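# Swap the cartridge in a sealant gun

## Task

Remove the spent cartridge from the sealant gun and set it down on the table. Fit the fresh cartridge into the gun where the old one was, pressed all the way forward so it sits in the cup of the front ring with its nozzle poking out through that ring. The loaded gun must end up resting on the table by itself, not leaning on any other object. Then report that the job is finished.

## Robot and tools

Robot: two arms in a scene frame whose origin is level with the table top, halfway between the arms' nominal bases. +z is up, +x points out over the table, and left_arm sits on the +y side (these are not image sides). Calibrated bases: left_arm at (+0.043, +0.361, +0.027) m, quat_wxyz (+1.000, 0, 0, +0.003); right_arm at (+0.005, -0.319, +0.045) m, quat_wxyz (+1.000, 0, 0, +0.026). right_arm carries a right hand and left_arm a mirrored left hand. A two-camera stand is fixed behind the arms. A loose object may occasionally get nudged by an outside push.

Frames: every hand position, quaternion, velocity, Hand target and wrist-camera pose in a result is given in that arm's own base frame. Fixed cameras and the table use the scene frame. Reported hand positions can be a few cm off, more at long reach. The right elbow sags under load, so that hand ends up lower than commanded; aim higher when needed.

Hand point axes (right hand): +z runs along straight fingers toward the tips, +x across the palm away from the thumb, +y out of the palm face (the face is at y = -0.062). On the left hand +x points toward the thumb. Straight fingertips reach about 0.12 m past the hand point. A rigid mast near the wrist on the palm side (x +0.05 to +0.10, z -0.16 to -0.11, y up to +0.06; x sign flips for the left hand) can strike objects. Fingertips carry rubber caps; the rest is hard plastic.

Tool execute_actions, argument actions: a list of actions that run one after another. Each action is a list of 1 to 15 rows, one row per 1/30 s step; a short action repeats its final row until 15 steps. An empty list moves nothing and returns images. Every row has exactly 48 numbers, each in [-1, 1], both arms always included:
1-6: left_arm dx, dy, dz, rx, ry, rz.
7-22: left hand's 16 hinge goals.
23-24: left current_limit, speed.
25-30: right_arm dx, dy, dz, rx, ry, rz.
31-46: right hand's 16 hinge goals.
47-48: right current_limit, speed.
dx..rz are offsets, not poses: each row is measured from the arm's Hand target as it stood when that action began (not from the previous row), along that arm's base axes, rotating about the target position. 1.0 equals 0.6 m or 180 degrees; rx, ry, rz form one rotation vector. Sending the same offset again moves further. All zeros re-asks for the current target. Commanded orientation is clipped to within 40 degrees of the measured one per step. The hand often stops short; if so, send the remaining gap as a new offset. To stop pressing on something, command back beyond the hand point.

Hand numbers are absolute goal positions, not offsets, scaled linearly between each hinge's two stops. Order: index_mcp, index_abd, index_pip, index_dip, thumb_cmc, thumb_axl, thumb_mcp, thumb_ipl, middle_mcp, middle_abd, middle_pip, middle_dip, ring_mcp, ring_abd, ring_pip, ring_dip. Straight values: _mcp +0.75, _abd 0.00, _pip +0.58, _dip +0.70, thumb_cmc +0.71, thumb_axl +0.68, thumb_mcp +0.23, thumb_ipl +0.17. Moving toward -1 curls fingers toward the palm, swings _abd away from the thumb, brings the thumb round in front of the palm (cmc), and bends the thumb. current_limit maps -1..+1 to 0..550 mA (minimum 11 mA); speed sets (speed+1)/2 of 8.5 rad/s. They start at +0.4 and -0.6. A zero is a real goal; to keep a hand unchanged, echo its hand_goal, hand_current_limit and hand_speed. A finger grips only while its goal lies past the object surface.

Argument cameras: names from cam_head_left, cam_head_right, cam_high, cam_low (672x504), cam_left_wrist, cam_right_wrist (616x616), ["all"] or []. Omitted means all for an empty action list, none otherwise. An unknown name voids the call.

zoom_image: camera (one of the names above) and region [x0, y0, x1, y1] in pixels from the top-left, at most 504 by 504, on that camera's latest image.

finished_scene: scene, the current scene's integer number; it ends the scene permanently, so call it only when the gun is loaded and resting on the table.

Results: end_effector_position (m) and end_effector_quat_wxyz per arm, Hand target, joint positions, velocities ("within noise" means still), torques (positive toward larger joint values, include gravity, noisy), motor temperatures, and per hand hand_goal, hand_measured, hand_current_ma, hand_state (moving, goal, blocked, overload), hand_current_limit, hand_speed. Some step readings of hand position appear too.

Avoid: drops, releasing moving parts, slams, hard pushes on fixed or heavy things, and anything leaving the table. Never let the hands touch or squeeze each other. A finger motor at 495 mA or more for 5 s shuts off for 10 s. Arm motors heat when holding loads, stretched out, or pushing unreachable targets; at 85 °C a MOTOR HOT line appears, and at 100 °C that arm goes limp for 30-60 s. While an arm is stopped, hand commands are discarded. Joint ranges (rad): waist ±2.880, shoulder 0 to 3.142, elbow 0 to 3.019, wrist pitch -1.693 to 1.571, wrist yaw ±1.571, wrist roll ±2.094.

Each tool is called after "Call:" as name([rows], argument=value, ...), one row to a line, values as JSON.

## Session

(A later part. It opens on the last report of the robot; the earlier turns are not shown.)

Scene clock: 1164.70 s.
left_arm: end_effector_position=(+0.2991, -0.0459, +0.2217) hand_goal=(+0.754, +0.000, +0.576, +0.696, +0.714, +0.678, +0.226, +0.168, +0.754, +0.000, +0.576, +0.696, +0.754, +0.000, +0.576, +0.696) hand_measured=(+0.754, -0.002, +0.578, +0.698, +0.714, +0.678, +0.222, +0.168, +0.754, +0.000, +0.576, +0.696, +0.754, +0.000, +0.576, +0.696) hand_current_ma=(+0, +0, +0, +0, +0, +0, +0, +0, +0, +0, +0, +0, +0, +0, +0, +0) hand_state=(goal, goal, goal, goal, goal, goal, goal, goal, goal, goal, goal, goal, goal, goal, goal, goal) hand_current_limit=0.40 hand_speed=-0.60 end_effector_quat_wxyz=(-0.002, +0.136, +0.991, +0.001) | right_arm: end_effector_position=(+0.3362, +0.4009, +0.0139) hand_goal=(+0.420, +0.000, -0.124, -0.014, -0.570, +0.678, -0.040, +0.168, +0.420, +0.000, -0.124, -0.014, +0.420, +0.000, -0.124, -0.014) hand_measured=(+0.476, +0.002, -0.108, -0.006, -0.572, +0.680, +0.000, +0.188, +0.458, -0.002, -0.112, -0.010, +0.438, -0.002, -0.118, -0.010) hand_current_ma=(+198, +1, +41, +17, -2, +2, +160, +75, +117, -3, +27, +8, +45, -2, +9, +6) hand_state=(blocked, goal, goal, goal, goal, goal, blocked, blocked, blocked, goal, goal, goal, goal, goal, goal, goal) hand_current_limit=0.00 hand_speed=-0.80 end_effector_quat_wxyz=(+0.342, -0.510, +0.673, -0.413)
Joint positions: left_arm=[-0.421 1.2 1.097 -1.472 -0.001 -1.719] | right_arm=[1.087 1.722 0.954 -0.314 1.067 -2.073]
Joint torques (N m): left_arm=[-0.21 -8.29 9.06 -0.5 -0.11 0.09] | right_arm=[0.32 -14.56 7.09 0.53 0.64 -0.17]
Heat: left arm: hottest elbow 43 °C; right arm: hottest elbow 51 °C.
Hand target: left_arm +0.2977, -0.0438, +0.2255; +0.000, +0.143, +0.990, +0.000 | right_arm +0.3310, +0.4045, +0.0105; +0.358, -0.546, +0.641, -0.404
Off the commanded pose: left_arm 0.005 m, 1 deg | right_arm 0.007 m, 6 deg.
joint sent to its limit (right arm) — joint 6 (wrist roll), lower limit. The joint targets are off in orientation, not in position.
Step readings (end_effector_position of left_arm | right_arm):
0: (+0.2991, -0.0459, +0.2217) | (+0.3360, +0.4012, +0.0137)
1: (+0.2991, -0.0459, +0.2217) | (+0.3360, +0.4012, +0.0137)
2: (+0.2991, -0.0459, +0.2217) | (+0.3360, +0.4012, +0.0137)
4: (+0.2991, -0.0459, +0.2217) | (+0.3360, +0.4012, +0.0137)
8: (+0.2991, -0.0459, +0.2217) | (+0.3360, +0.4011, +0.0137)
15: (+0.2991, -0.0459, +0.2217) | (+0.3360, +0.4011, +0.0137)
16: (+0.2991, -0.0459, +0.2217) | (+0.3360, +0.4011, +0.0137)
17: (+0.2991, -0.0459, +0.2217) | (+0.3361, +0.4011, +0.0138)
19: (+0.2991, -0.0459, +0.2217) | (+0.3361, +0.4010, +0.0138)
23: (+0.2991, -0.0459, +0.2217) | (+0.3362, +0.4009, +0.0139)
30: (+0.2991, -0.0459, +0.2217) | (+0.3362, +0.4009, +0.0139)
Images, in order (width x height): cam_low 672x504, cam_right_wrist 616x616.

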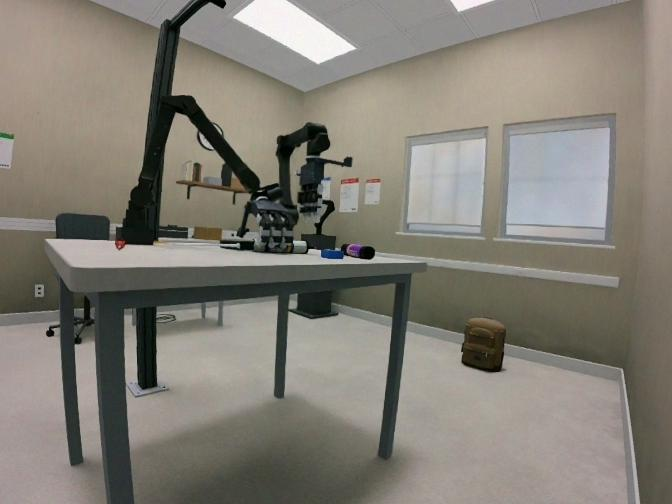

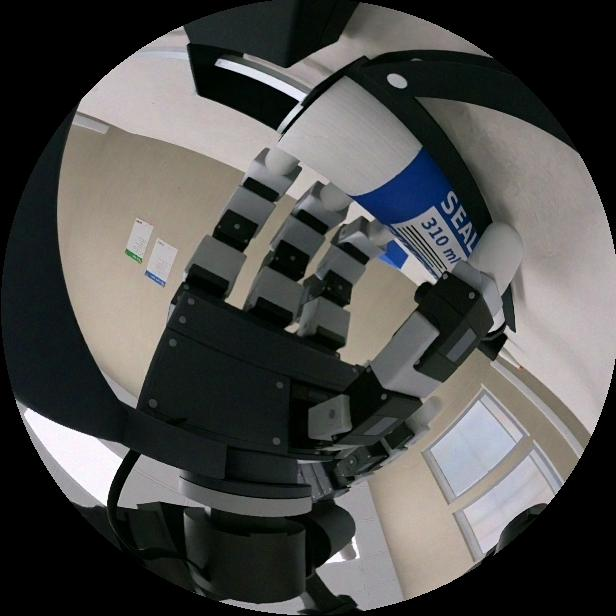

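Call:
execute_actions([
  [[0,0,0,0,0,0,0.754,0,0.576,0.696,0.714,0.678,0.226,0.168,0.754,0,0.576,0.696,0.754,0,0.576,0.696,0.4,-0.6,0,0,0,0,0,0,0.55,0,-0.124,-0.0145,-0.571,0.678,0.04,0.168,0.55,0,-0.124,-0.0145,0.55,0,-0.124,-0.0145,0.0,-0.8]],
  [[0,0,0,0,0,0,0.754,0,0.576,0.696,0.714,0.678,0.226,0.168,0.754,0,0.576,0.696,0.754,0,0.576,0.696,0.4,-0.6,0,0,0.014,0,0,0,0.55,0,-0.124,-0.0145,-0.571,0.678,0.04,0.168,0.55,0,-0.124,-0.0145,0.55,0,-0.124,-0.0145,0.0,-0.8]],
  [[0,0,0,0,0,0,0.754,0,0.576,0.696,0.714,0.678,0.226,0.168,0.754,0,0.576,0.696,0.754,0,0.576,0.696,0.4,-0.6,0,0,0,0,0,0,0.44,0,-0.124,-0.0145,-0.571,0.678,-0.02,0.168,0.42,0,-0.124,-0.0145,0.42,0,-0.124,-0.0145,0.0,-0.8]],
], cameras=["cam_low","cam_right_wrist"])

Call:
zoom_image(camera="cam_low", region=[230, 200, 330, 270])

Call:
zoom_image(camera="cam_right_wrist", region=[380, 130, 580, 330])

Scene clock: 1174.60 s.
left_arm: end_effector_position=(+0.2991, -0.0459, +0.2217) hand_goal=(+0.754, +0.000, +0.576, +0.696, +0.714, +0.678, +0.226, +0.168, +0.754, +0.000, +0.576, +0.696, +0.754, +0.000, +0.576, +0.696) hand_measured=(+0.754, -0.002, +0.578, +0.698, +0.714, +0.678, +0.222, +0.168, +0.754, +0.000, +0.576, +0.696, +0.754, +0.000, +0.576, +0.696) hand_current_ma=(+0, +0, +0, +0, +0, +0, +0, +0, +0, +0, +0, +0, +0, +0, +0, +0) hand_state=(goal, goal, goal, goal, goal, goal, goal, goal, goal, goal, goal, goal, goal, goal, goal, goal) hand_current_limit=0.40 hand_speed=-0.60 end_effector_quat_wxyz=(-0.002, +0.136, +0.991, +0.001) | right_arm: end_effector_position=(+0.3353, +0.3990, +0.0135) hand_goal=(+0.440, +0.000, -0.124, -0.014, -0.570, +0.678, -0.020, +0.168, +0.420, +0.000, -0.124, -0.014, +0.420, +0.000, -0.124, -0.014) hand_measured=(+0.478, +0.002, -0.112, -0.008, -0.572, +0.680, +0.012, +0.182, +0.454, -0.002, -0.112, -0.010, +0.434, -0.002, -0.120, -0.010) hand_current_ma=(+119, +1, +29, +13, -3, +2, +125, +50, +107, -2, +25, +7, +32, -2, +7, +6) hand_state=(blocked, goal, goal, goal, goal, goal, blocked, goal, blocked, goal, goal, goal, goal, goal, goal, goal) hand_current_limit=0.00 hand_speed=-0.80 end_effector_quat_wxyz=(+0.338, -0.513, +0.672, -0.414)
Joint positions: left_arm=[-0.421 1.2 1.097 -1.472 -0.001 -1.719] | right_arm=[1.087 1.721 0.954 -0.324 1.067 -2.074]
Joint torques (N m): left_arm=[-0.32 -8.12 9.06 -0.47 -0.12 0.11] | right_arm=[0.38 -15.79 7.5 0.03 0.67 -0.17]
Heat: left arm: hottest elbow 44 °C; right arm: hottest elbow 50 °C.
Hand target: left_arm +0.2977, -0.0438, +0.2255; +0.000, +0.143, +0.990, +0.000 | right_arm +0.3310, +0.4045, +0.0190; +0.358, -0.546, +0.641, -0.404
Off the commanded pose: left_arm 0.005 m, 1 deg | right_arm 0.009 m, 6 deg.
joint sent to its limit (right arm) — joint 6 (wrist roll), lower limit. The joint targets are off in orientation, not in position.
Step readings (end_effector_position of left_arm | right_arm):
0: (+0.2991, -0.0459, +0.2217) | (+0.3362, +0.4009, +0.0139)
1: (+0.2991, -0.0459, +0.2217) | (+0.3362, +0.4009, +0.0139)
2: (+0.2991, -0.0459, +0.2217) | (+0.3362, +0.4009, +0.0139)
4: (+0.2991, -0.0459, +0.2217) | (+0.3362, +0.4009, +0.0139)
8: (+0.2991, -0.0459, +0.2217) | (+0.3362, +0.4009, +0.0139)
15: (+0.2991, -0.0459, +0.2217) | (+0.3362, +0.4009, +0.0139)
16: (+0.2991, -0.0459, +0.2217) | (+0.3362, +0.4009, +0.0139)
17: (+0.2991, -0.0459, +0.2217) | (+0.3362, +0.4009, +0.0139)
19: (+0.2991, -0.0459, +0.2217) | (+0.3361, +0.4007, +0.0138)
23: (+0.2991, -0.0459, +0.2217) | (+0.3355, +0.3996, +0.0132)
30: (+0.2991, -0.0459, +0.2217) | (+0.3352, +0.3990, +0.0130)
31: (+0.2991, -0.0459, +0.2217) | (+0.3352, +0.3990, +0.0130)
32: (+0.2991, -0.0459, +0.2217) | (+0.3352, +0.3990, +0.0130)
34: (+0.2991, -0.0459, +0.2217) | (+0.3351, +0.3991, +0.0131)
38: (+0.2991, -0.0459, +0.2217) | (+0.3352, +0.3990, +0.0134)
45: (+0.2991, -0.0459, +0.2217) | (+0.3353, +0.3990, +0.0135)
Images, in order (width x height): cam_low 672x504, cam_right_wrist 616x616.

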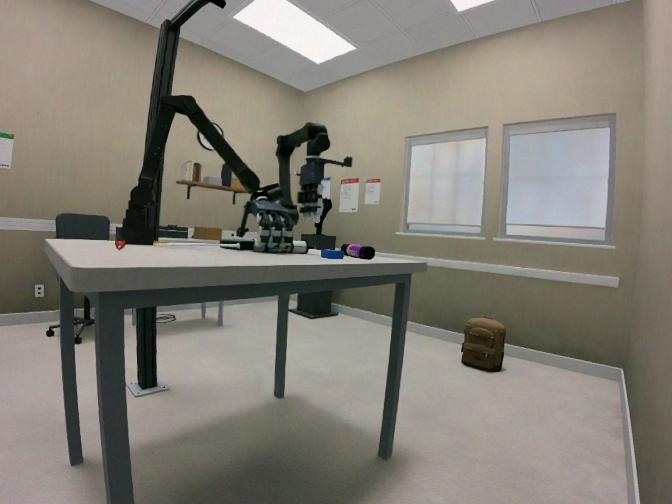

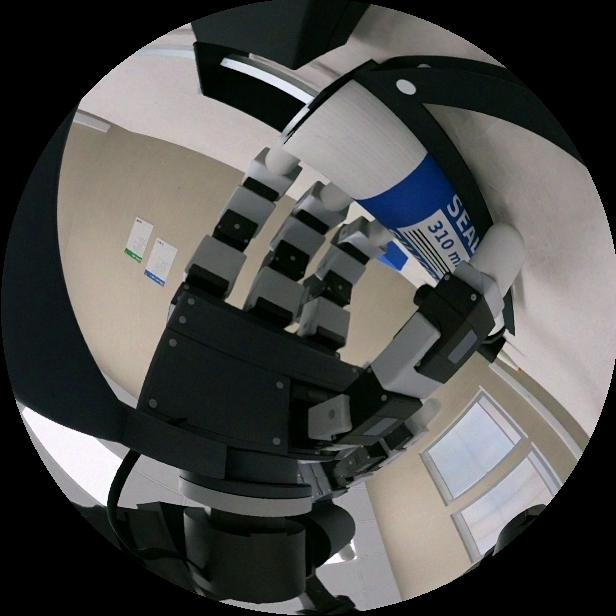

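Scaled by 5.040 from the camera's 672x504 image, which has a finer 960x720 frame.

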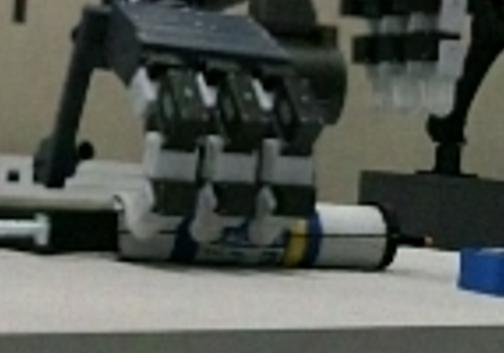

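Scaled by 2.520 from the camera's 616x616 image, which has a finer 880x880 frame.

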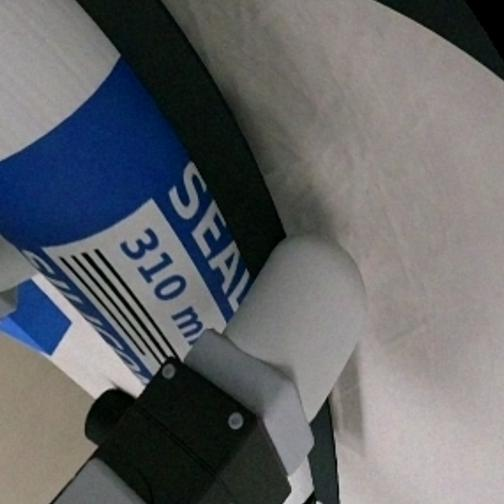

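Call:
execute_actions([
  [[0,0,0,0,0,0,0.754,0,0.576,0.696,0.714,0.678,0.226,0.168,0.754,0,0.576,0.696,0.754,0,0.576,0.696,0.4,-0.6,0,0,0.0,0,0,0,0.6,0,-0.124,-0.0145,-0.571,0.678,0.06,0.168,0.6,0,-0.124,-0.0145,0.6,0,-0.124,-0.0145,0.0,-0.6]],
  [[0,0,0,0,0,0,0.754,0,0.576,0.696,0.714,0.678,0.226,0.168,0.754,0,0.576,0.696,0.754,0,0.576,0.696,0.4,-0.6,0,0,0.04,0,0,0,0.6,0,-0.124,-0.0145,-0.571,0.678,0.06,0.168,0.6,0,-0.124,-0.0145,0.6,0,-0.124,-0.0145,0.0,-0.6]],
  [[0,0,0,0,0,0,0.754,0,0.576,0.696,0.714,0.678,0.226,0.168,0.754,0,0.576,0.696,0.754,0,0.576,0.696,0.4,-0.6,0,0,-0.055,0,0,0,0.6,0,-0.124,-0.0145,-0.571,0.678,0.06,0.168,0.6,0,-0.124,-0.0145,0.6,0,-0.124,-0.0145,0.0,-0.6]],
], cameras=["cam_low","cam_right_wrist"])

Call:
zoom_image(camera="cam_low", region=[230, 200, 330, 270])

Call:
zoom_image(camera="cam_right_wrist", region=[380, 130, 580, 330])

Scene clock: 1185.77 s.
left_arm: end_effector_position=(+0.2991, -0.0459, +0.2217) hand_goal=(+0.754, +0.000, +0.576, +0.696, +0.714, +0.678, +0.226, +0.168, +0.754, +0.000, +0.576, +0.696, +0.754, +0.000, +0.576, +0.696) hand_measured=(+0.754, -0.002, +0.578, +0.698, +0.714, +0.678, +0.222, +0.168, +0.754, +0.000, +0.576, +0.696, +0.754, +0.000, +0.576, +0.696) hand_current_ma=(+0, +0, +0, +0, +0, +0, +0, +0, +0, +0, +0, +0, +0, +0, +0, +0) hand_state=(goal, goal, goal, goal, goal, goal, goal, goal, goal, goal, goal, goal, goal, goal, goal, goal) hand_current_limit=0.40 hand_speed=-0.60 end_effector_quat_wxyz=(-0.002, +0.136, +0.991, +0.001) | right_arm: end_effector_position=(+0.3349, +0.3987, +0.0174) hand_goal=(+0.600, +0.000, -0.124, -0.014, -0.570, +0.678, +0.060, +0.168, +0.600, +0.000, -0.124, -0.014, +0.600, +0.000, -0.124, -0.014) hand_measured=(+0.584, +0.002, -0.122, -0.010, -0.572, +0.680, +0.056, +0.170, +0.586, -0.002, -0.122, -0.012, +0.584, -0.002, -0.122, -0.010) hand_current_ma=(-39, +1, +3, +6, -2, +2, -7, +4, -38, -2, +3, +4, -41, -2, +3, +6) hand_state=(goal, goal, goal, goal, goal, goal, goal, goal, goal, goal, goal, goal, goal, goal, goal, goal) hand_current_limit=0.00 hand_speed=-0.60 end_effector_quat_wxyz=(+0.339, -0.512, +0.672, -0.413)
Joint positions: left_arm=[-0.421 1.2 1.097 -1.472 -0.001 -1.719] | right_arm=[1.087 1.711 0.954 -0.332 1.066 -2.074]
Joint torques (N m): left_arm=[-0.32 -8.23 9.09 -0.47 -0.11 0.1] | right_arm=[0.32 -13.51 7.12 1.28 0.71 -0.16]
Heat: left arm: hottest elbow 44 °C; right arm: hottest elbow 50 °C.
Hand target: left_arm +0.2977, -0.0438, +0.2255; +0.000, +0.143, +0.990, +0.000 | right_arm +0.3311, +0.4044, +0.0099; +0.358, -0.546, +0.641, -0.404
Off the commanded pose: left_arm 0.005 m, 1 deg | right_arm 0.010 m, 6 deg.
joint sent to its limit (right arm) — joint 6 (wrist roll), lower limit. The joint targets are off in orientation, not in position.
Step readings (end_effector_position of left_arm | right_arm):
0: (+0.2991, -0.0459, +0.2217) | (+0.3353, +0.3990, +0.0135)
1: (+0.2991, -0.0459, +0.2217) | (+0.3353, +0.3990, +0.0135)
2: (+0.2991, -0.0459, +0.2217) | (+0.3353, +0.3990, +0.0135)
4: (+0.2991, -0.0459, +0.2217) | (+0.3352, +0.3991, +0.0135)
8: (+0.2991, -0.0459, +0.2217) | (+0.3352, +0.3991, +0.0139)
15: (+0.2991, -0.0459, +0.2217) | (+0.3352, +0.3991, +0.0139)
16: (+0.2991, -0.0459, +0.2217) | (+0.3352, +0.3990, +0.0140)
17: (+0.2991, -0.0459, +0.2217) | (+0.3347, +0.3980, +0.0142)
19: (+0.2991, -0.0459, +0.2217) | (+0.3331, +0.3950, +0.0163)
23: (+0.2991, -0.0459, +0.2217) | (+0.3318, +0.3926, +0.0262)
30: (+0.2991, -0.0459, +0.2217) | (+0.3316, +0.3922, +0.0340)
31: (+0.2991, -0.0459, +0.2217) | (+0.3315, +0.3921, +0.0340)
32: (+0.2991, -0.0459, +0.2217) | (+0.3316, +0.3922, +0.0340)
34: (+0.2991, -0.0459, +0.2217) | (+0.3327, +0.3943, +0.0335)
38: (+0.2991, -0.0459, +0.2217) | (+0.3347, +0.3982, +0.0270)
45: (+0.2991, -0.0459, +0.2217) | (+0.3346, +0.3982, +0.0172)
Images, in order (width x height): cam_low 672x504, cam_right_wrist 616x616.

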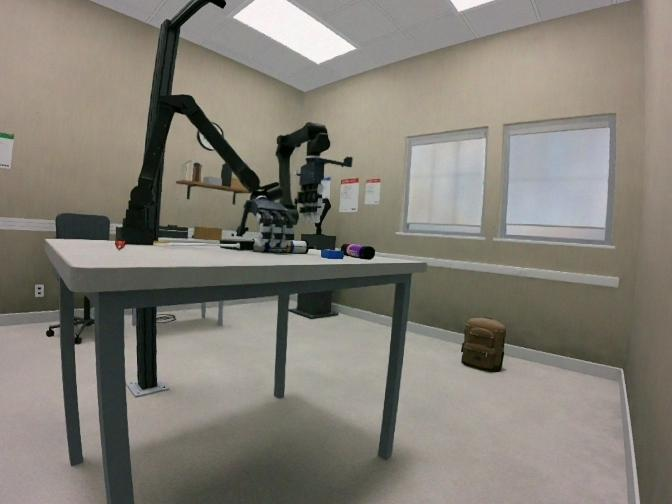

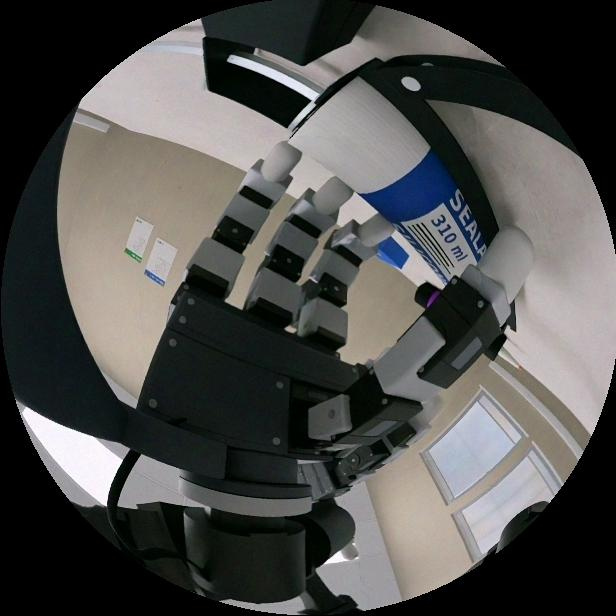

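Scaled by 5.040 from the camera's 672x504 image, which has a finer 960x720 frame.

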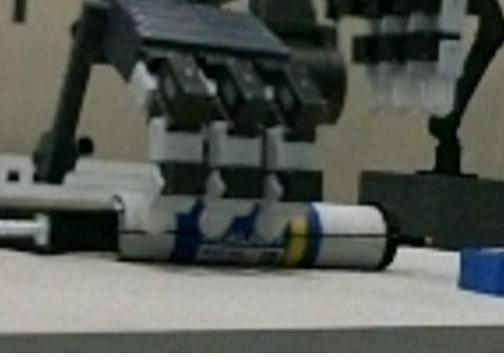

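Scaled by 2.520 from the camera's 616x616 image, which has a finer 880x880 frame.

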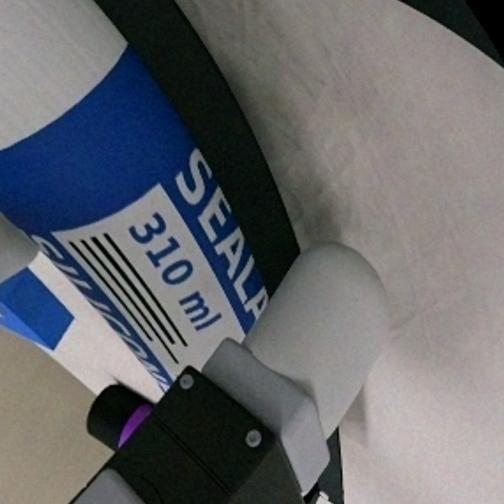

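Call:
execute_actions([
  [[0,0,0,0,0,0,0.754,0,0.576,0.696,0.714,0.678,0.226,0.168,0.754,0,0.576,0.696,0.754,0,0.576,0.696,0.4,-0.6,0,0,0.0,0,0,0,0.44,0,-0.124,-0.0145,-0.571,0.678,-0.02,0.168,0.42,0,-0.124,-0.0145,0.42,0,-0.124,-0.0145,0.0,-0.8]],
  [[0,0,0,0,0,0,0.754,0,0.576,0.696,0.714,0.678,0.226,0.168,0.754,0,0.576,0.696,0.754,0,0.576,0.696,0.4,-0.6,0,0,0,0,0,0,0.36,0,-0.124,-0.0145,-0.571,0.678,-0.06,0.168,0.34,0,-0.124,-0.0145,0.34,0,-0.124,-0.0145,0.0,-0.8]],
  [[0,0,0,0,0,0,0.754,0,0.576,0.696,0.714,0.678,0.226,0.168,0.754,0,0.576,0.696,0.754,0,0.576,0.696,0.4,-0.6,0,0,0,0,0,0,0.3,0,-0.124,-0.0145,-0.571,0.678,-0.12,0.168,0.28,0,-0.124,-0.0145,0.28,0,-0.124,-0.0145,0.2,-0.8]],
], cameras=["cam_low","cam_right_wrist","cam_high"])

Call:
zoom_image(camera="cam_low", region=[230, 200, 330, 270])

Call:
zoom_image(camera="cam_right_wrist", region=[380, 130, 580, 330])

Scene clock: 1195.20 s.
left_arm: end_effector_position=(+0.2991, -0.0459, +0.2217) hand_goal=(+0.754, +0.000, +0.576, +0.696, +0.714, +0.678, +0.226, +0.168, +0.754, +0.000, +0.576, +0.696, +0.754, +0.000, +0.576, +0.696) hand_measured=(+0.754, -0.002, +0.578, +0.698, +0.714, +0.678, +0.222, +0.168, +0.754, +0.000, +0.576, +0.696, +0.754, +0.000, +0.576, +0.696) hand_current_ma=(+0, +0, +0, +0, +0, +0, +0, +0, +0, +0, +0, +0, +0, +0, +0, +0) hand_state=(goal, goal, goal, goal, goal, goal, goal, goal, goal, goal, goal, goal, goal, goal, goal, goal) hand_current_limit=0.40 hand_speed=-0.60 end_effector_quat_wxyz=(-0.002, +0.136, +0.991, +0.001) | right_arm: end_effector_position=(+0.3364, +0.3991, +0.0188) hand_goal=(+0.300, +0.000, -0.124, -0.014, -0.570, +0.678, -0.120, +0.168, +0.280, +0.000, -0.124, -0.014, +0.280, +0.000, -0.124, -0.014) hand_measured=(+0.370, +0.002, -0.116, -0.012, -0.574, +0.678, -0.044, +0.184, +0.292, -0.002, -0.120, -0.012, +0.288, -0.002, -0.122, -0.010) hand_current_ma=(+255, +1, +18, +2, -7, +0, +330, +55, +29, -2, +7, +2, +16, -2, +5, +6) hand_state=(blocked, goal, goal, goal, goal, goal, blocked, goal, goal, goal, goal, goal, goal, goal, goal, goal) hand_current_limit=0.20 hand_speed=-0.80 end_effector_quat_wxyz=(+0.342, -0.509, +0.672, -0.415)
Joint positions: left_arm=[-0.421 1.2 1.097 -1.472 -0.001 -1.719] | right_arm=[1.087 1.711 0.954 -0.325 1.074 -2.074]
Joint torques (N m): left_arm=[-0.32 -8.23 9.05 -0.53 -0.11 0.1] | right_arm=[0.32 -13.68 7.1 1.01 0.38 -0.17]
Heat: left arm: hottest elbow 44 °C; right arm: hottest elbow 50 °C.
Hand target: left_arm +0.2977, -0.0438, +0.2255; +0.000, +0.143, +0.990, +0.000 | right_arm +0.3311, +0.4044, +0.0099; +0.358, -0.546, +0.641, -0.404
Off the commanded pose: left_arm 0.005 m, 1 deg | right_arm 0.012 m, 6 deg.
joint sent to its limit (right arm) — joint 6 (wrist roll), lower limit. The joint targets are off in orientation, not in position.
Step readings (end_effector_position of left_arm | right_arm):
0: (+0.2991, -0.0459, +0.2217) | (+0.3349, +0.3987, +0.0174)
1: (+0.2991, -0.0459, +0.2217) | (+0.3349, +0.3987, +0.0174)
2: (+0.2991, -0.0459, +0.2217) | (+0.3349, +0.3987, +0.0174)
4: (+0.2991, -0.0459, +0.2217) | (+0.3349, +0.3987, +0.0174)
8: (+0.2991, -0.0459, +0.2217) | (+0.3349, +0.3987, +0.0175)
15: (+0.2991, -0.0459, +0.2217) | (+0.3354, +0.3989, +0.0179)
16: (+0.2991, -0.0459, +0.2217) | (+0.3354, +0.3989, +0.0179)
17: (+0.2991, -0.0459, +0.2217) | (+0.3356, +0.3988, +0.0180)
19: (+0.2991, -0.0459, +0.2217) | (+0.3361, +0.3990, +0.0184)
23: (+0.2991, -0.0459, +0.2217) | (+0.3361, +0.3992, +0.0185)
30: (+0.2991, -0.0459, +0.2217) | (+0.3361, +0.3992, +0.0185)
31: (+0.2991, -0.0459, +0.2217) | (+0.3361, +0.3992, +0.0185)
32: (+0.2991, -0.0459, +0.2217) | (+0.3363, +0.3991, +0.0187)
34: (+0.2991, -0.0459, +0.2217) | (+0.3364, +0.3990, +0.0187)
38: (+0.2991, -0.0459, +0.2217) | (+0.3364, +0.3991, +0.0188)
45: (+0.2991, -0.0459, +0.2217) | (+0.3364, +0.3991, +0.0188)
Images, in order (width x height): cam_high 672x504, cam_low 672x504, cam_right_wrist 616x616.

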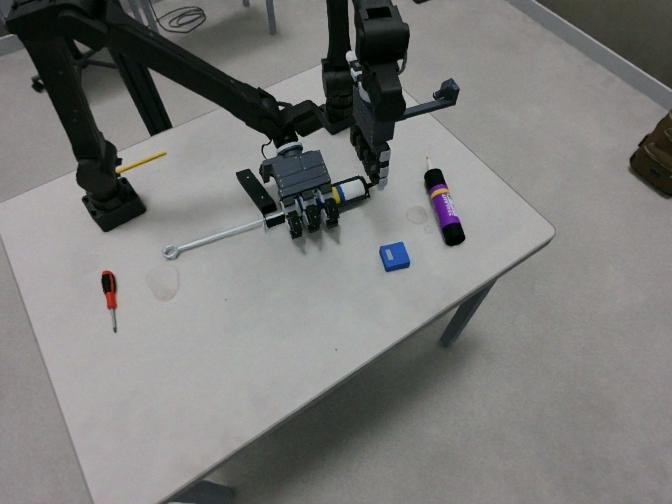

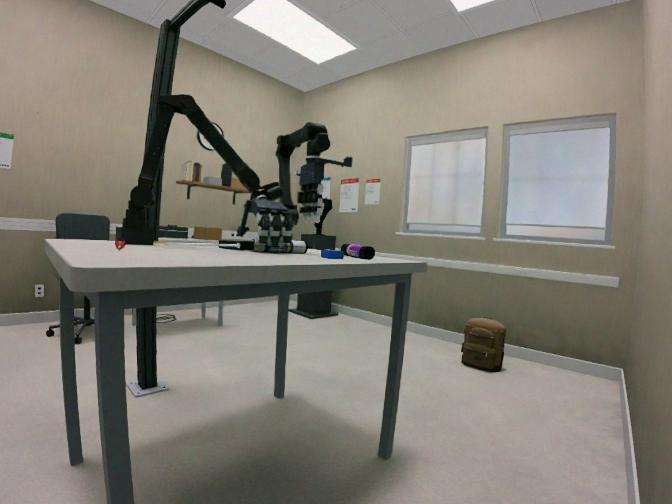

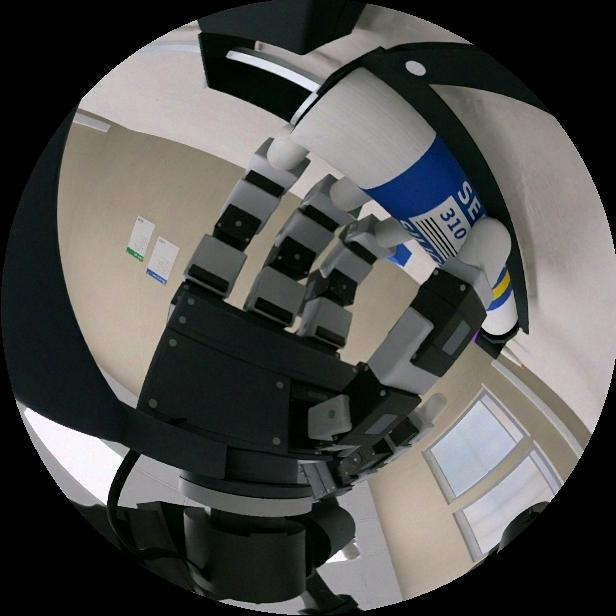

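Scaled by 5.040 from the camera's 672x504 image, which has a finer 960x720 frame.

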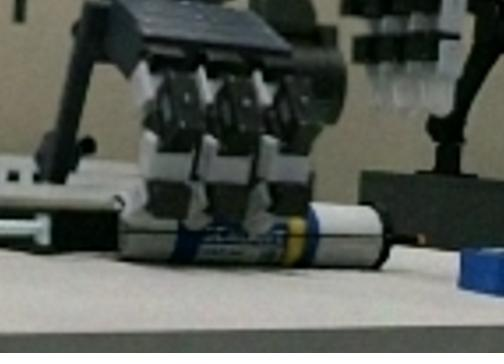

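Scaled by 2.520 from the camera's 616x616 image, which has a finer 880x880 frame.

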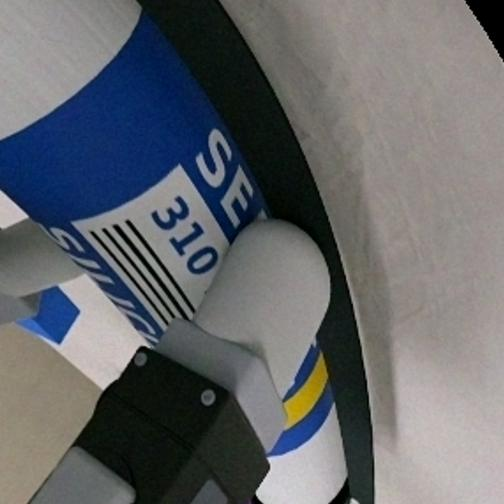

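Call:
execute_actions([
  [[0,0,0,0,0,0,0.754,0,0.576,0.696,0.714,0.678,0.226,0.168,0.754,0,0.576,0.696,0.754,0,0.576,0.696,0.4,-0.6,0,0,0.0,0,0,0,0.24,0,-0.16,-0.04,-0.571,0.678,-0.2,0.1,0.2,0,-0.16,-0.04,0.2,0,-0.16,-0.04,0.3,-0.8]],
  [[0,0,0,0,0,0,0.754,0,0.576,0.696,0.714,0.678,0.226,0.168,0.754,0,0.576,0.696,0.754,0,0.576,0.696,0.4,-0.6,0,0,0,0,0,0,0.2,0,-0.2,-0.06,-0.571,0.678,-0.24,0.05,0.15,0,-0.2,-0.06,0.15,0,-0.2,-0.06,0.5,-0.8]],
], cameras=["cam_low","cam_right_wrist","cam_high"])

Call:
zoom_image(camera="cam_low", region=[230, 200, 330, 270])

Call:
zoom_image(camera="cam_right_wrist", region=[380, 130, 580, 330])

Scene clock: 1202.83 s.
left_arm: end_effector_position=(+0.2991, -0.0459, +0.2217) hand_goal=(+0.754, +0.000, +0.576, +0.696, +0.714, +0.678, +0.226, +0.168, +0.754, +0.000, +0.576, +0.696, +0.754, +0.000, +0.576, +0.696) hand_measured=(+0.754, -0.002, +0.578, +0.698, +0.714, +0.678, +0.222, +0.168, +0.754, +0.000, +0.576, +0.696, +0.754, +0.000, +0.576, +0.696) hand_current_ma=(+0, +0, +0, +0, +0, +0, +0, +0, +0, +0, +0, +0, +0, +0, +0, +0) hand_state=(goal, goal, goal, goal, goal, goal, goal, goal, goal, goal, goal, goal, goal, goal, goal, goal) hand_current_limit=0.40 hand_speed=-0.60 end_effector_quat_wxyz=(-0.002, +0.136, +0.991, +0.001) | right_arm: end_effector_position=(+0.3359, +0.3993, +0.0183) hand_goal=(+0.200, +0.000, -0.200, -0.060, -0.570, +0.678, -0.240, +0.050, +0.150, +0.000, -0.200, -0.060, +0.150, +0.000, -0.200, -0.060) hand_measured=(+0.276, +0.000, -0.170, -0.058, -0.552, +0.680, -0.010, +0.182, +0.228, -0.002, -0.156, -0.046, +0.188, -0.002, -0.176, -0.048) hand_current_ma=(+281, +0, +84, +4, +43, +6, +412, +413, +295, -3, +135, +32, +124, -2, +64, +26) hand_state=(blocked, goal, blocked, goal, goal, goal, blocked, blocked, blocked, goal, blocked, goal, blocked, goal, blocked, goal) hand_current_limit=0.50 hand_speed=-0.80 end_effector_quat_wxyz=(+0.341, -0.511, +0.672, -0.414)
Joint positions: left_arm=[-0.421 1.2 1.097 -1.472 -0.001 -1.719] | right_arm=[1.087 1.711 0.954 -0.325 1.07 -2.077]
Joint torques (N m): left_arm=[-0.26 -8.35 9.09 -0.49 -0.12 0.1] | right_arm=[0.38 -13.51 7.08 1.01 0.52 -0.13]
Heat: left arm: hottest elbow 44 °C; right arm: hottest elbow 49 °C.
Hand target: left_arm +0.2977, -0.0438, +0.2255; +0.000, +0.143, +0.990, +0.000 | right_arm +0.3311, +0.4044, +0.0099; +0.358, -0.546, +0.641, -0.404
Off the commanded pose: left_arm 0.005 m, 1 deg | right_arm 0.011 m, 6 deg.
joint sent to its limit (right arm) — joint 6 (wrist roll), lower limit. The joint targets are off in orientation, not in position.
Step readings (end_effector_position of left_arm | right_arm):
0: (+0.2991, -0.0459, +0.2217) | (+0.3364, +0.3991, +0.0188)
1: (+0.2991, -0.0459, +0.2217) | (+0.3364, +0.3991, +0.0188)
2: (+0.2991, -0.0459, +0.2217) | (+0.3364, +0.3991, +0.0188)
4: (+0.2991, -0.0459, +0.2217) | (+0.3359, +0.3995, +0.0183)
8: (+0.2991, -0.0459, +0.2217) | (+0.3359, +0.3995, +0.0183)
15: (+0.2991, -0.0459, +0.2217) | (+0.3359, +0.3995, +0.0183)
16: (+0.2991, -0.0459, +0.2217) | (+0.3359, +0.3995, +0.0183)
17: (+0.2991, -0.0459, +0.2217) | (+0.3359, +0.3994, +0.0183)
19: (+0.2991, -0.0459, +0.2217) | (+0.3359, +0.3994, +0.0183)
23: (+0.2991, -0.0459, +0.2217) | (+0.3359, +0.3994, +0.0183)
30: (+0.2991, -0.0459, +0.2217) | (+0.3359, +0.3993, +0.0183)
Images, in order (width x height): cam_high 672x504, cam_low 672x504, cam_right_wrist 616x616.

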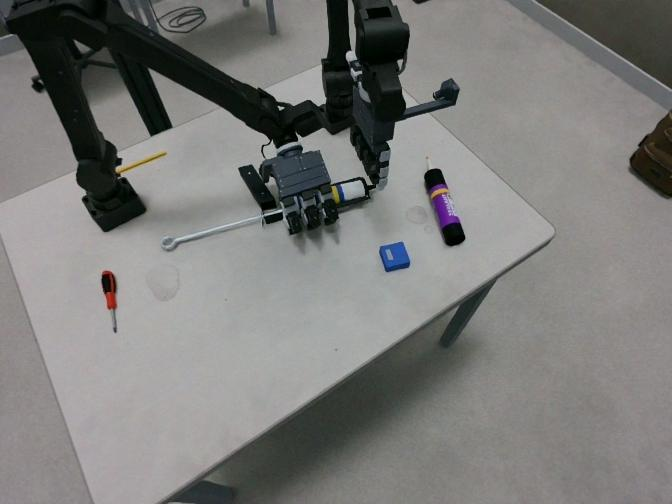

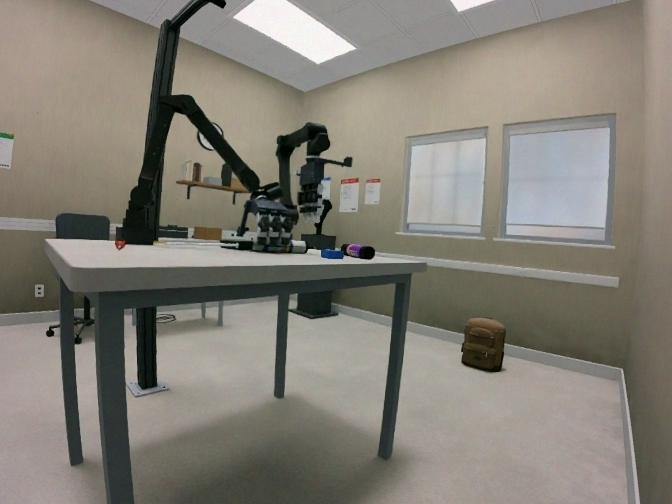

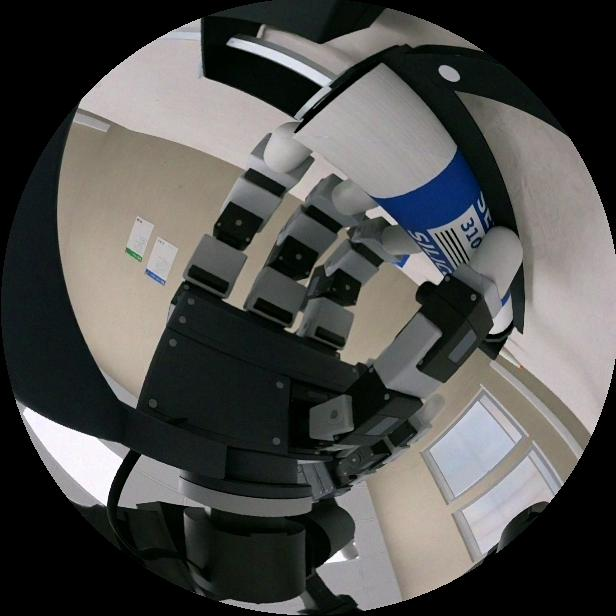

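Scaled by 5.040 from the camera's 672x504 image, which has a finer 960x720 frame.

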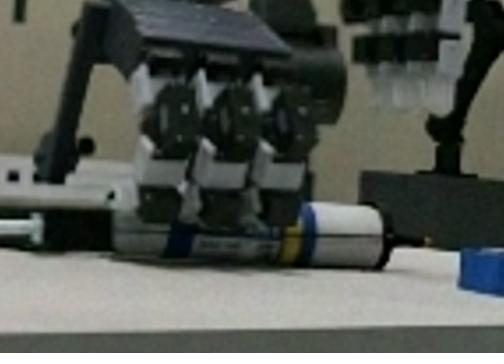

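Scaled by 2.520 from the camera's 616x616 image, which has a finer 880x880 frame.

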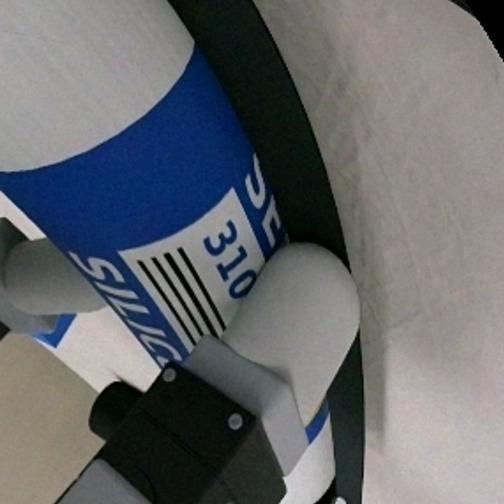

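Call:
execute_actions([
  [[0,0,0,0,0,0,0.754,0,0.576,0.696,0.714,0.678,0.226,0.168,0.754,0,0.576,0.696,0.754,0,0.576,0.696,0.4,-0.6,0,0,0.03,0,0,0,0.2,0,-0.2,-0.06,-0.571,0.678,-0.24,0.05,0.15,0,-0.2,-0.06,0.15,0,-0.2,-0.06,0.5,-0.8]],
  [[0,0,0,0,0,0,0.754,0,0.576,0.696,0.714,0.678,0.226,0.168,0.754,0,0.576,0.696,0.754,0,0.576,0.696,0.4,-0.6,0,0,0.035,0,0,0,0.2,0,-0.2,-0.06,-0.571,0.678,-0.24,0.05,0.15,0,-0.2,-0.06,0.15,0,-0.2,-0.06,0.5,-0.8]],
], cameras=["cam_low","cam_right_wrist","cam_high"])

Call:
zoom_image(camera="cam_low", region=[230, 200, 330, 270])

Call:
zoom_image(camera="cam_right_wrist", region=[200, 30, 540, 340])

Scene clock: 1210.53 s.
left_arm: end_effector_position=(+0.2991, -0.0459, +0.2217) hand_goal=(+0.754, +0.000, +0.576, +0.696, +0.714, +0.678, +0.226, +0.168, +0.754, +0.000, +0.576, +0.696, +0.754, +0.000, +0.576, +0.696) hand_measured=(+0.754, -0.002, +0.578, +0.698, +0.714, +0.678, +0.222, +0.168, +0.754, +0.000, +0.576, +0.696, +0.754, +0.000, +0.576, +0.696) hand_current_ma=(+0, +0, +0, +0, +0, +0, +0, +0, +0, +0, +0, +0, +0, +0, +0, +0) hand_state=(goal, goal, goal, goal, goal, goal, goal, goal, goal, goal, goal, goal, goal, goal, goal, goal) hand_current_limit=0.40 hand_speed=-0.60 end_effector_quat_wxyz=(-0.002, +0.136, +0.991, +0.001) | right_arm: end_effector_position=(+0.3300, +0.3896, +0.0346) hand_goal=(+0.200, +0.000, -0.200, -0.060, -0.570, +0.678, -0.240, +0.050, +0.150, +0.000, -0.200, -0.060, +0.150, +0.000, -0.200, -0.060) hand_measured=(+0.276, -0.002, -0.170, -0.048, -0.540, +0.684, -0.010, +0.182, +0.212, -0.002, -0.174, -0.058, +0.150, -0.002, -0.196, -0.056) hand_current_ma=(+281, -3, +84, +25, +87, +14, +412, +413, +220, -3, +72, +4, +0, -2, +8, +6) hand_state=(blocked, goal, blocked, goal, blocked, goal, blocked, blocked, blocked, goal, blocked, goal, goal, goal, goal, goal) hand_current_limit=0.50 hand_speed=-0.80 end_effector_quat_wxyz=(+0.330, -0.519, +0.669, -0.418)
Joint positions: left_arm=[-0.421 1.2 1.097 -1.472 -0.001 -1.719] | right_arm=[1.088 1.663 0.954 -0.402 1.067 -2.077]
Joint torques (N m): left_arm=[-0.26 -8.18 9.06 -0.49 -0.11 0.11] | right_arm=[0.44 -15.15 9.66 -0.2 0.7 -0.14]
Heat: left arm: hottest elbow 44 °C; right arm: hottest elbow 49 °C.
Hand target: left_arm +0.2977, -0.0438, +0.2255; +0.000, +0.143, +0.990, +0.000 | right_arm +0.3310, +0.4045, +0.0490; +0.358, -0.546, +0.641, -0.404
Off the commanded pose: left_arm 0.005 m, 1 deg | right_arm 0.021 m, 6 deg.
joint sent to its limit (right arm) — joint 6 (wrist roll), lower limit. The joint targets are off in orientation, not in position.
Step readings (end_effector_position of left_arm | right_arm):
0: (+0.2991, -0.0459, +0.2217) | (+0.3359, +0.3993, +0.0183)
1: (+0.2991, -0.0459, +0.2217) | (+0.3359, +0.3993, +0.0183)
2: (+0.2991, -0.0459, +0.2217) | (+0.3359, +0.3993, +0.0183)
4: (+0.2991, -0.0459, +0.2217) | (+0.3356, +0.3988, +0.0180)
8: (+0.2991, -0.0459, +0.2217) | (+0.3348, +0.3975, +0.0188)
15: (+0.2991, -0.0459, +0.2217) | (+0.3343, +0.3968, +0.0204)
16: (+0.2991, -0.0459, +0.2217) | (+0.3342, +0.3966, +0.0205)
17: (+0.2991, -0.0459, +0.2217) | (+0.3338, +0.3959, +0.0206)
19: (+0.2991, -0.0459, +0.2217) | (+0.3324, +0.3935, +0.0229)
23: (+0.2991, -0.0459, +0.2217) | (+0.3306, +0.3907, +0.0304)
30: (+0.2991, -0.0459, +0.2217) | (+0.3302, +0.3899, +0.0347)
Images, in order (width x height): cam_high 672x504, cam_low 672x504, cam_right_wrist 616x616.

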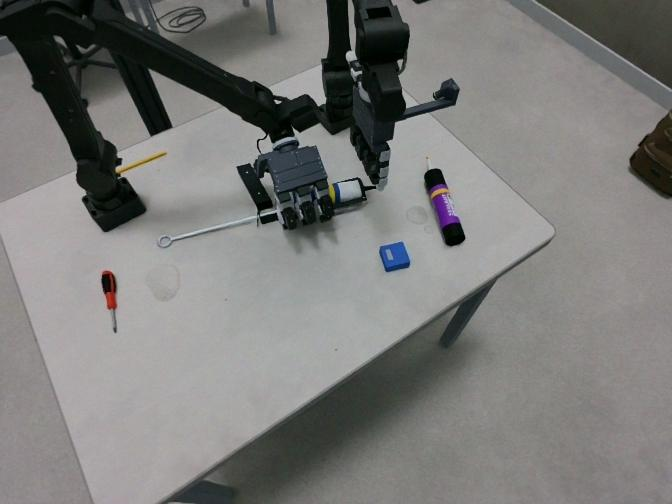

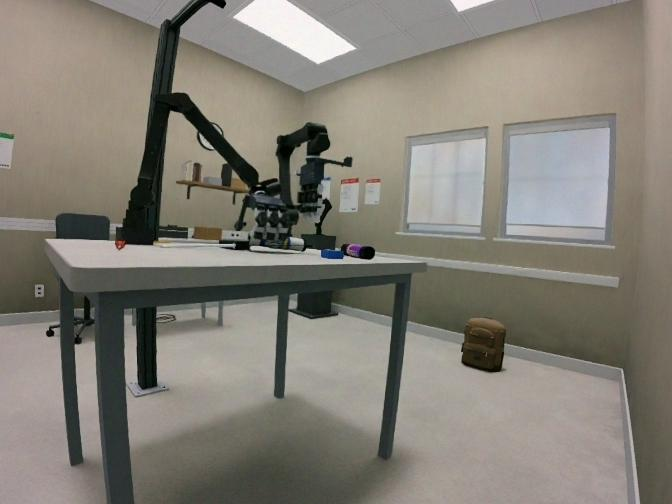

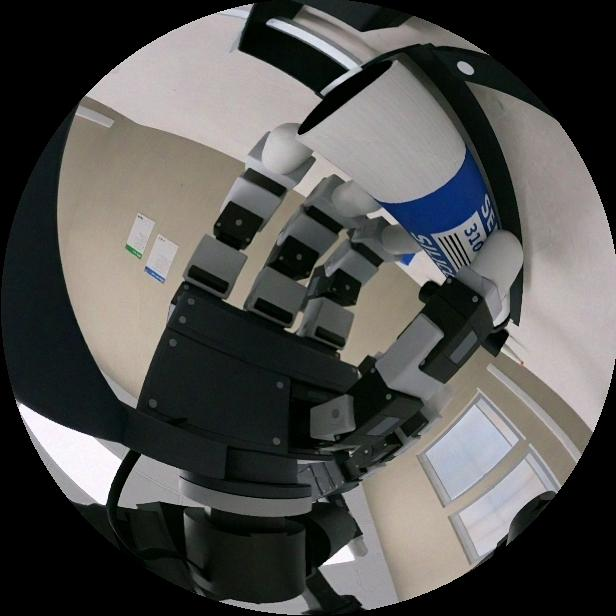

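Scaled by 5.040 from the camera's 672x504 image, which has a finer 960x720 frame.

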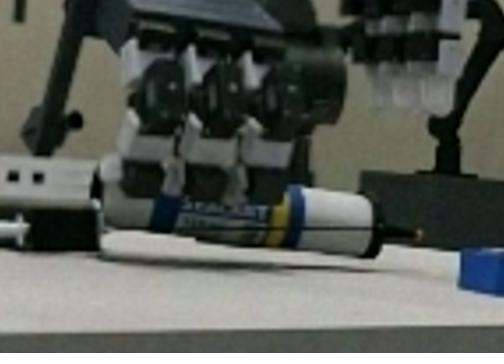

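Scaled by 1.482 from the camera's 616x616 image, which has a finer 880x880 frame.

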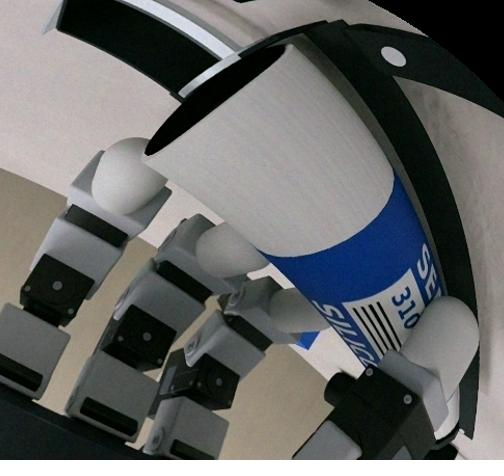

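Call:
execute_actions([
  [[0,0,0,0,0,0,0.754,0,0.576,0.696,0.714,0.678,0.226,0.168,0.754,0,0.576,0.696,0.754,0,0.576,0.696,0.4,-0.6,0,0,0.035,0,0,0,0.18,0,-0.2,-0.06,-0.571,0.678,-0.24,0.05,0.13,0,-0.2,-0.06,0.12,0,-0.2,-0.06,0.5,-0.8]],
  [[0,0,0,0,0,0,0.754,0,0.576,0.696,0.714,0.678,0.226,0.168,0.754,0,0.576,0.696,0.754,0,0.576,0.696,0.4,-0.6,-0.0046,-0.016,0.01,0,0,0,0.18,0,-0.2,-0.06,-0.571,0.678,-0.24,0.05,0.13,0,-0.2,-0.06,0.12,0,-0.2,-0.06,0.5,-0.8]],
], cameras=["cam_low","cam_right_wrist","cam_high"])

Call:
zoom_image(camera="cam_low", region=[230, 190, 350, 270])

Call:
zoom_image(camera="cam_high", region=[220, 120, 420, 280])

Scene clock: 1220.47 s.
left_arm: end_effector_position=(+0.2991, -0.0459, +0.2217) hand_goal=(+0.754, +0.000, +0.576, +0.696, +0.714, +0.678, +0.226, +0.168, +0.754, +0.000, +0.576, +0.696, +0.754, +0.000, +0.576, +0.696) hand_measured=(+0.754, -0.002, +0.578, +0.698, +0.714, +0.678, +0.222, +0.168, +0.754, +0.000, +0.576, +0.696, +0.754, +0.000, +0.576, +0.696) hand_current_ma=(+0, +0, +0, +0, +0, +0, +0, +0, +0, +0, +0, +0, +0, +0, +0, +0) hand_state=(goal, goal, goal, goal, goal, goal, goal, goal, goal, goal, goal, goal, goal, goal, goal, goal) hand_current_limit=0.40 hand_speed=-0.60 end_effector_quat_wxyz=(-0.002, +0.136, +0.991, +0.001) | right_arm: end_effector_position=(+0.3279, +0.3856, +0.0649) hand_goal=(+0.180, +0.000, -0.200, -0.060, -0.570, +0.678, -0.240, +0.050, +0.130, +0.000, -0.200, -0.060, +0.120, +0.000, -0.200, -0.060) hand_measured=(+0.242, -0.006, -0.170, -0.048, -0.530, +0.686, -0.010, +0.170, +0.190, -0.004, -0.174, -0.056, +0.120, -0.002, -0.200, -0.060) hand_current_ma=(+222, -8, +84, +24, +118, +20, +412, +412, +209, -5, +72, +5, +1, -2, +0, -1) hand_state=(blocked, goal, blocked, goal, blocked, goal, blocked, blocked, blocked, goal, blocked, goal, goal, goal, goal, goal) hand_current_limit=0.50 hand_speed=-0.80 end_effector_quat_wxyz=(+0.332, -0.517, +0.670, -0.417)
Joint positions: left_arm=[-0.421 1.2 1.097 -1.472 -0.001 -1.719] | right_arm=[1.088 1.597 0.968 -0.475 1.066 -2.077]
Joint torques (N m): left_arm=[-0.38 -8.23 9.07 -0.47 -0.11 0.1] | right_arm=[0.09 -14.62 9.32 0.01 0.69 -0.13]
Heat: left arm: hottest elbow 44 °C; right arm: hottest elbow 50 °C.
Hand target: left_arm +0.2977, -0.0438, +0.2255; +0.000, +0.143, +0.990, +0.000 | right_arm +0.3282, +0.3948, +0.0760; +0.358, -0.546, +0.641, -0.404
Off the commanded pose: left_arm 0.005 m, 1 deg | right_arm 0.014 m, 6 deg.
joint sent to its limit (right arm) — joint 6 (wrist roll), lower limit. The joint targets are off in orientation, not in position.
Step readings (end_effector_position of left_arm | right_arm):
0: (+0.2991, -0.0459, +0.2217) | (+0.3300, +0.3896, +0.0346)
1: (+0.2991, -0.0459, +0.2217) | (+0.3300, +0.3894, +0.0345)
2: (+0.2991, -0.0459, +0.2217) | (+0.3298, +0.3892, +0.0350)
4: (+0.2991, -0.0459, +0.2217) | (+0.3289, +0.3876, +0.0368)
8: (+0.2991, -0.0459, +0.2217) | (+0.3282, +0.3863, +0.0451)
15: (+0.2991, -0.0459, +0.2217) | (+0.3283, +0.3864, +0.0523)
16: (+0.2991, -0.0459, +0.2217) | (+0.3282, +0.3862, +0.0522)
17: (+0.2991, -0.0459, +0.2217) | (+0.3281, +0.3860, +0.0523)
19: (+0.2991, -0.0459, +0.2217) | (+0.3278, +0.3855, +0.0538)
23: (+0.2991, -0.0459, +0.2217) | (+0.3277, +0.3852, +0.0594)
30: (+0.2991, -0.0459, +0.2217) | (+0.3280, +0.3857, +0.0649)
Images, in order (width x height): cam_high 672x504, cam_low 672x504, cam_right_wrist 616x616.

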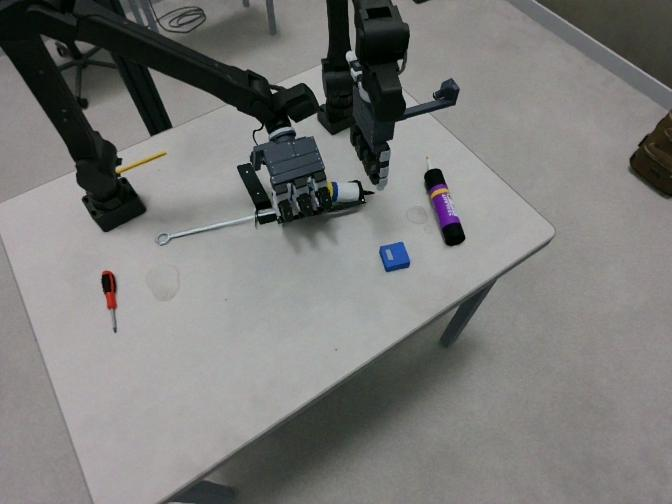

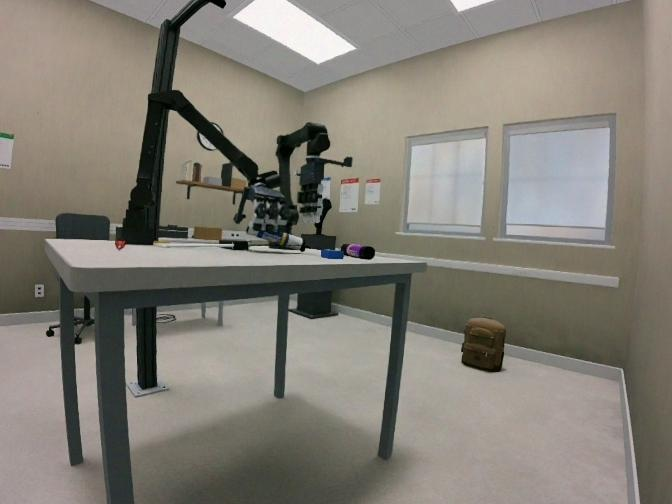

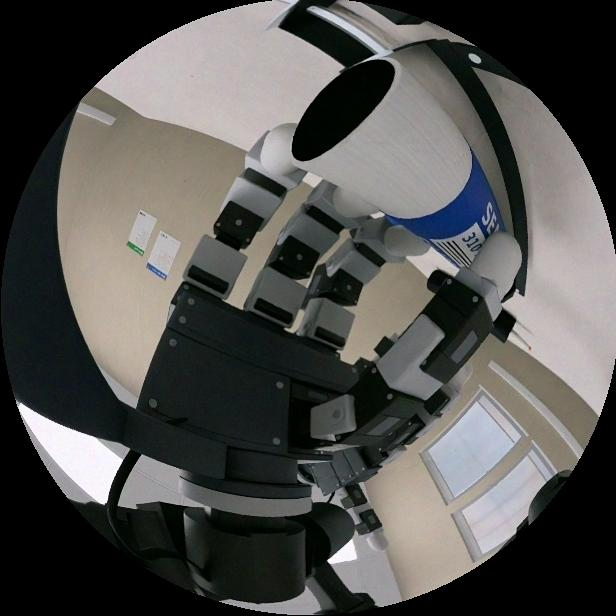

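Scaled by 4.200 from the camera's 672x504 image, which has a finer 960x720 frame.

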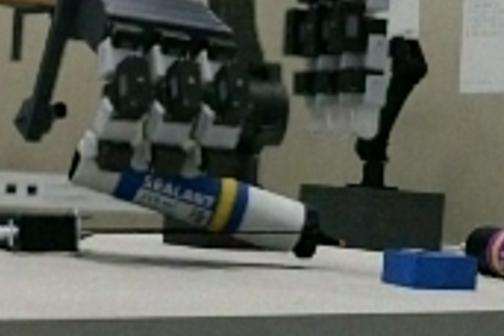

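Scaled by 2.520 from the camera's 672x504 image, which has a finer 960x720 frame.

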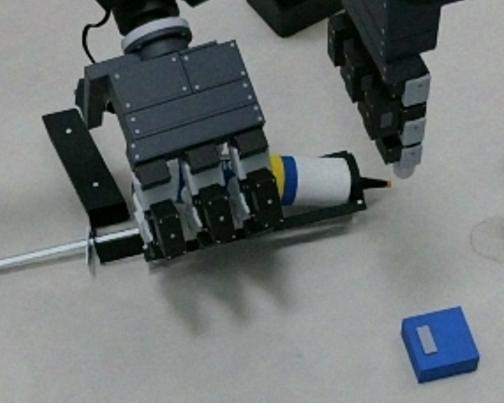

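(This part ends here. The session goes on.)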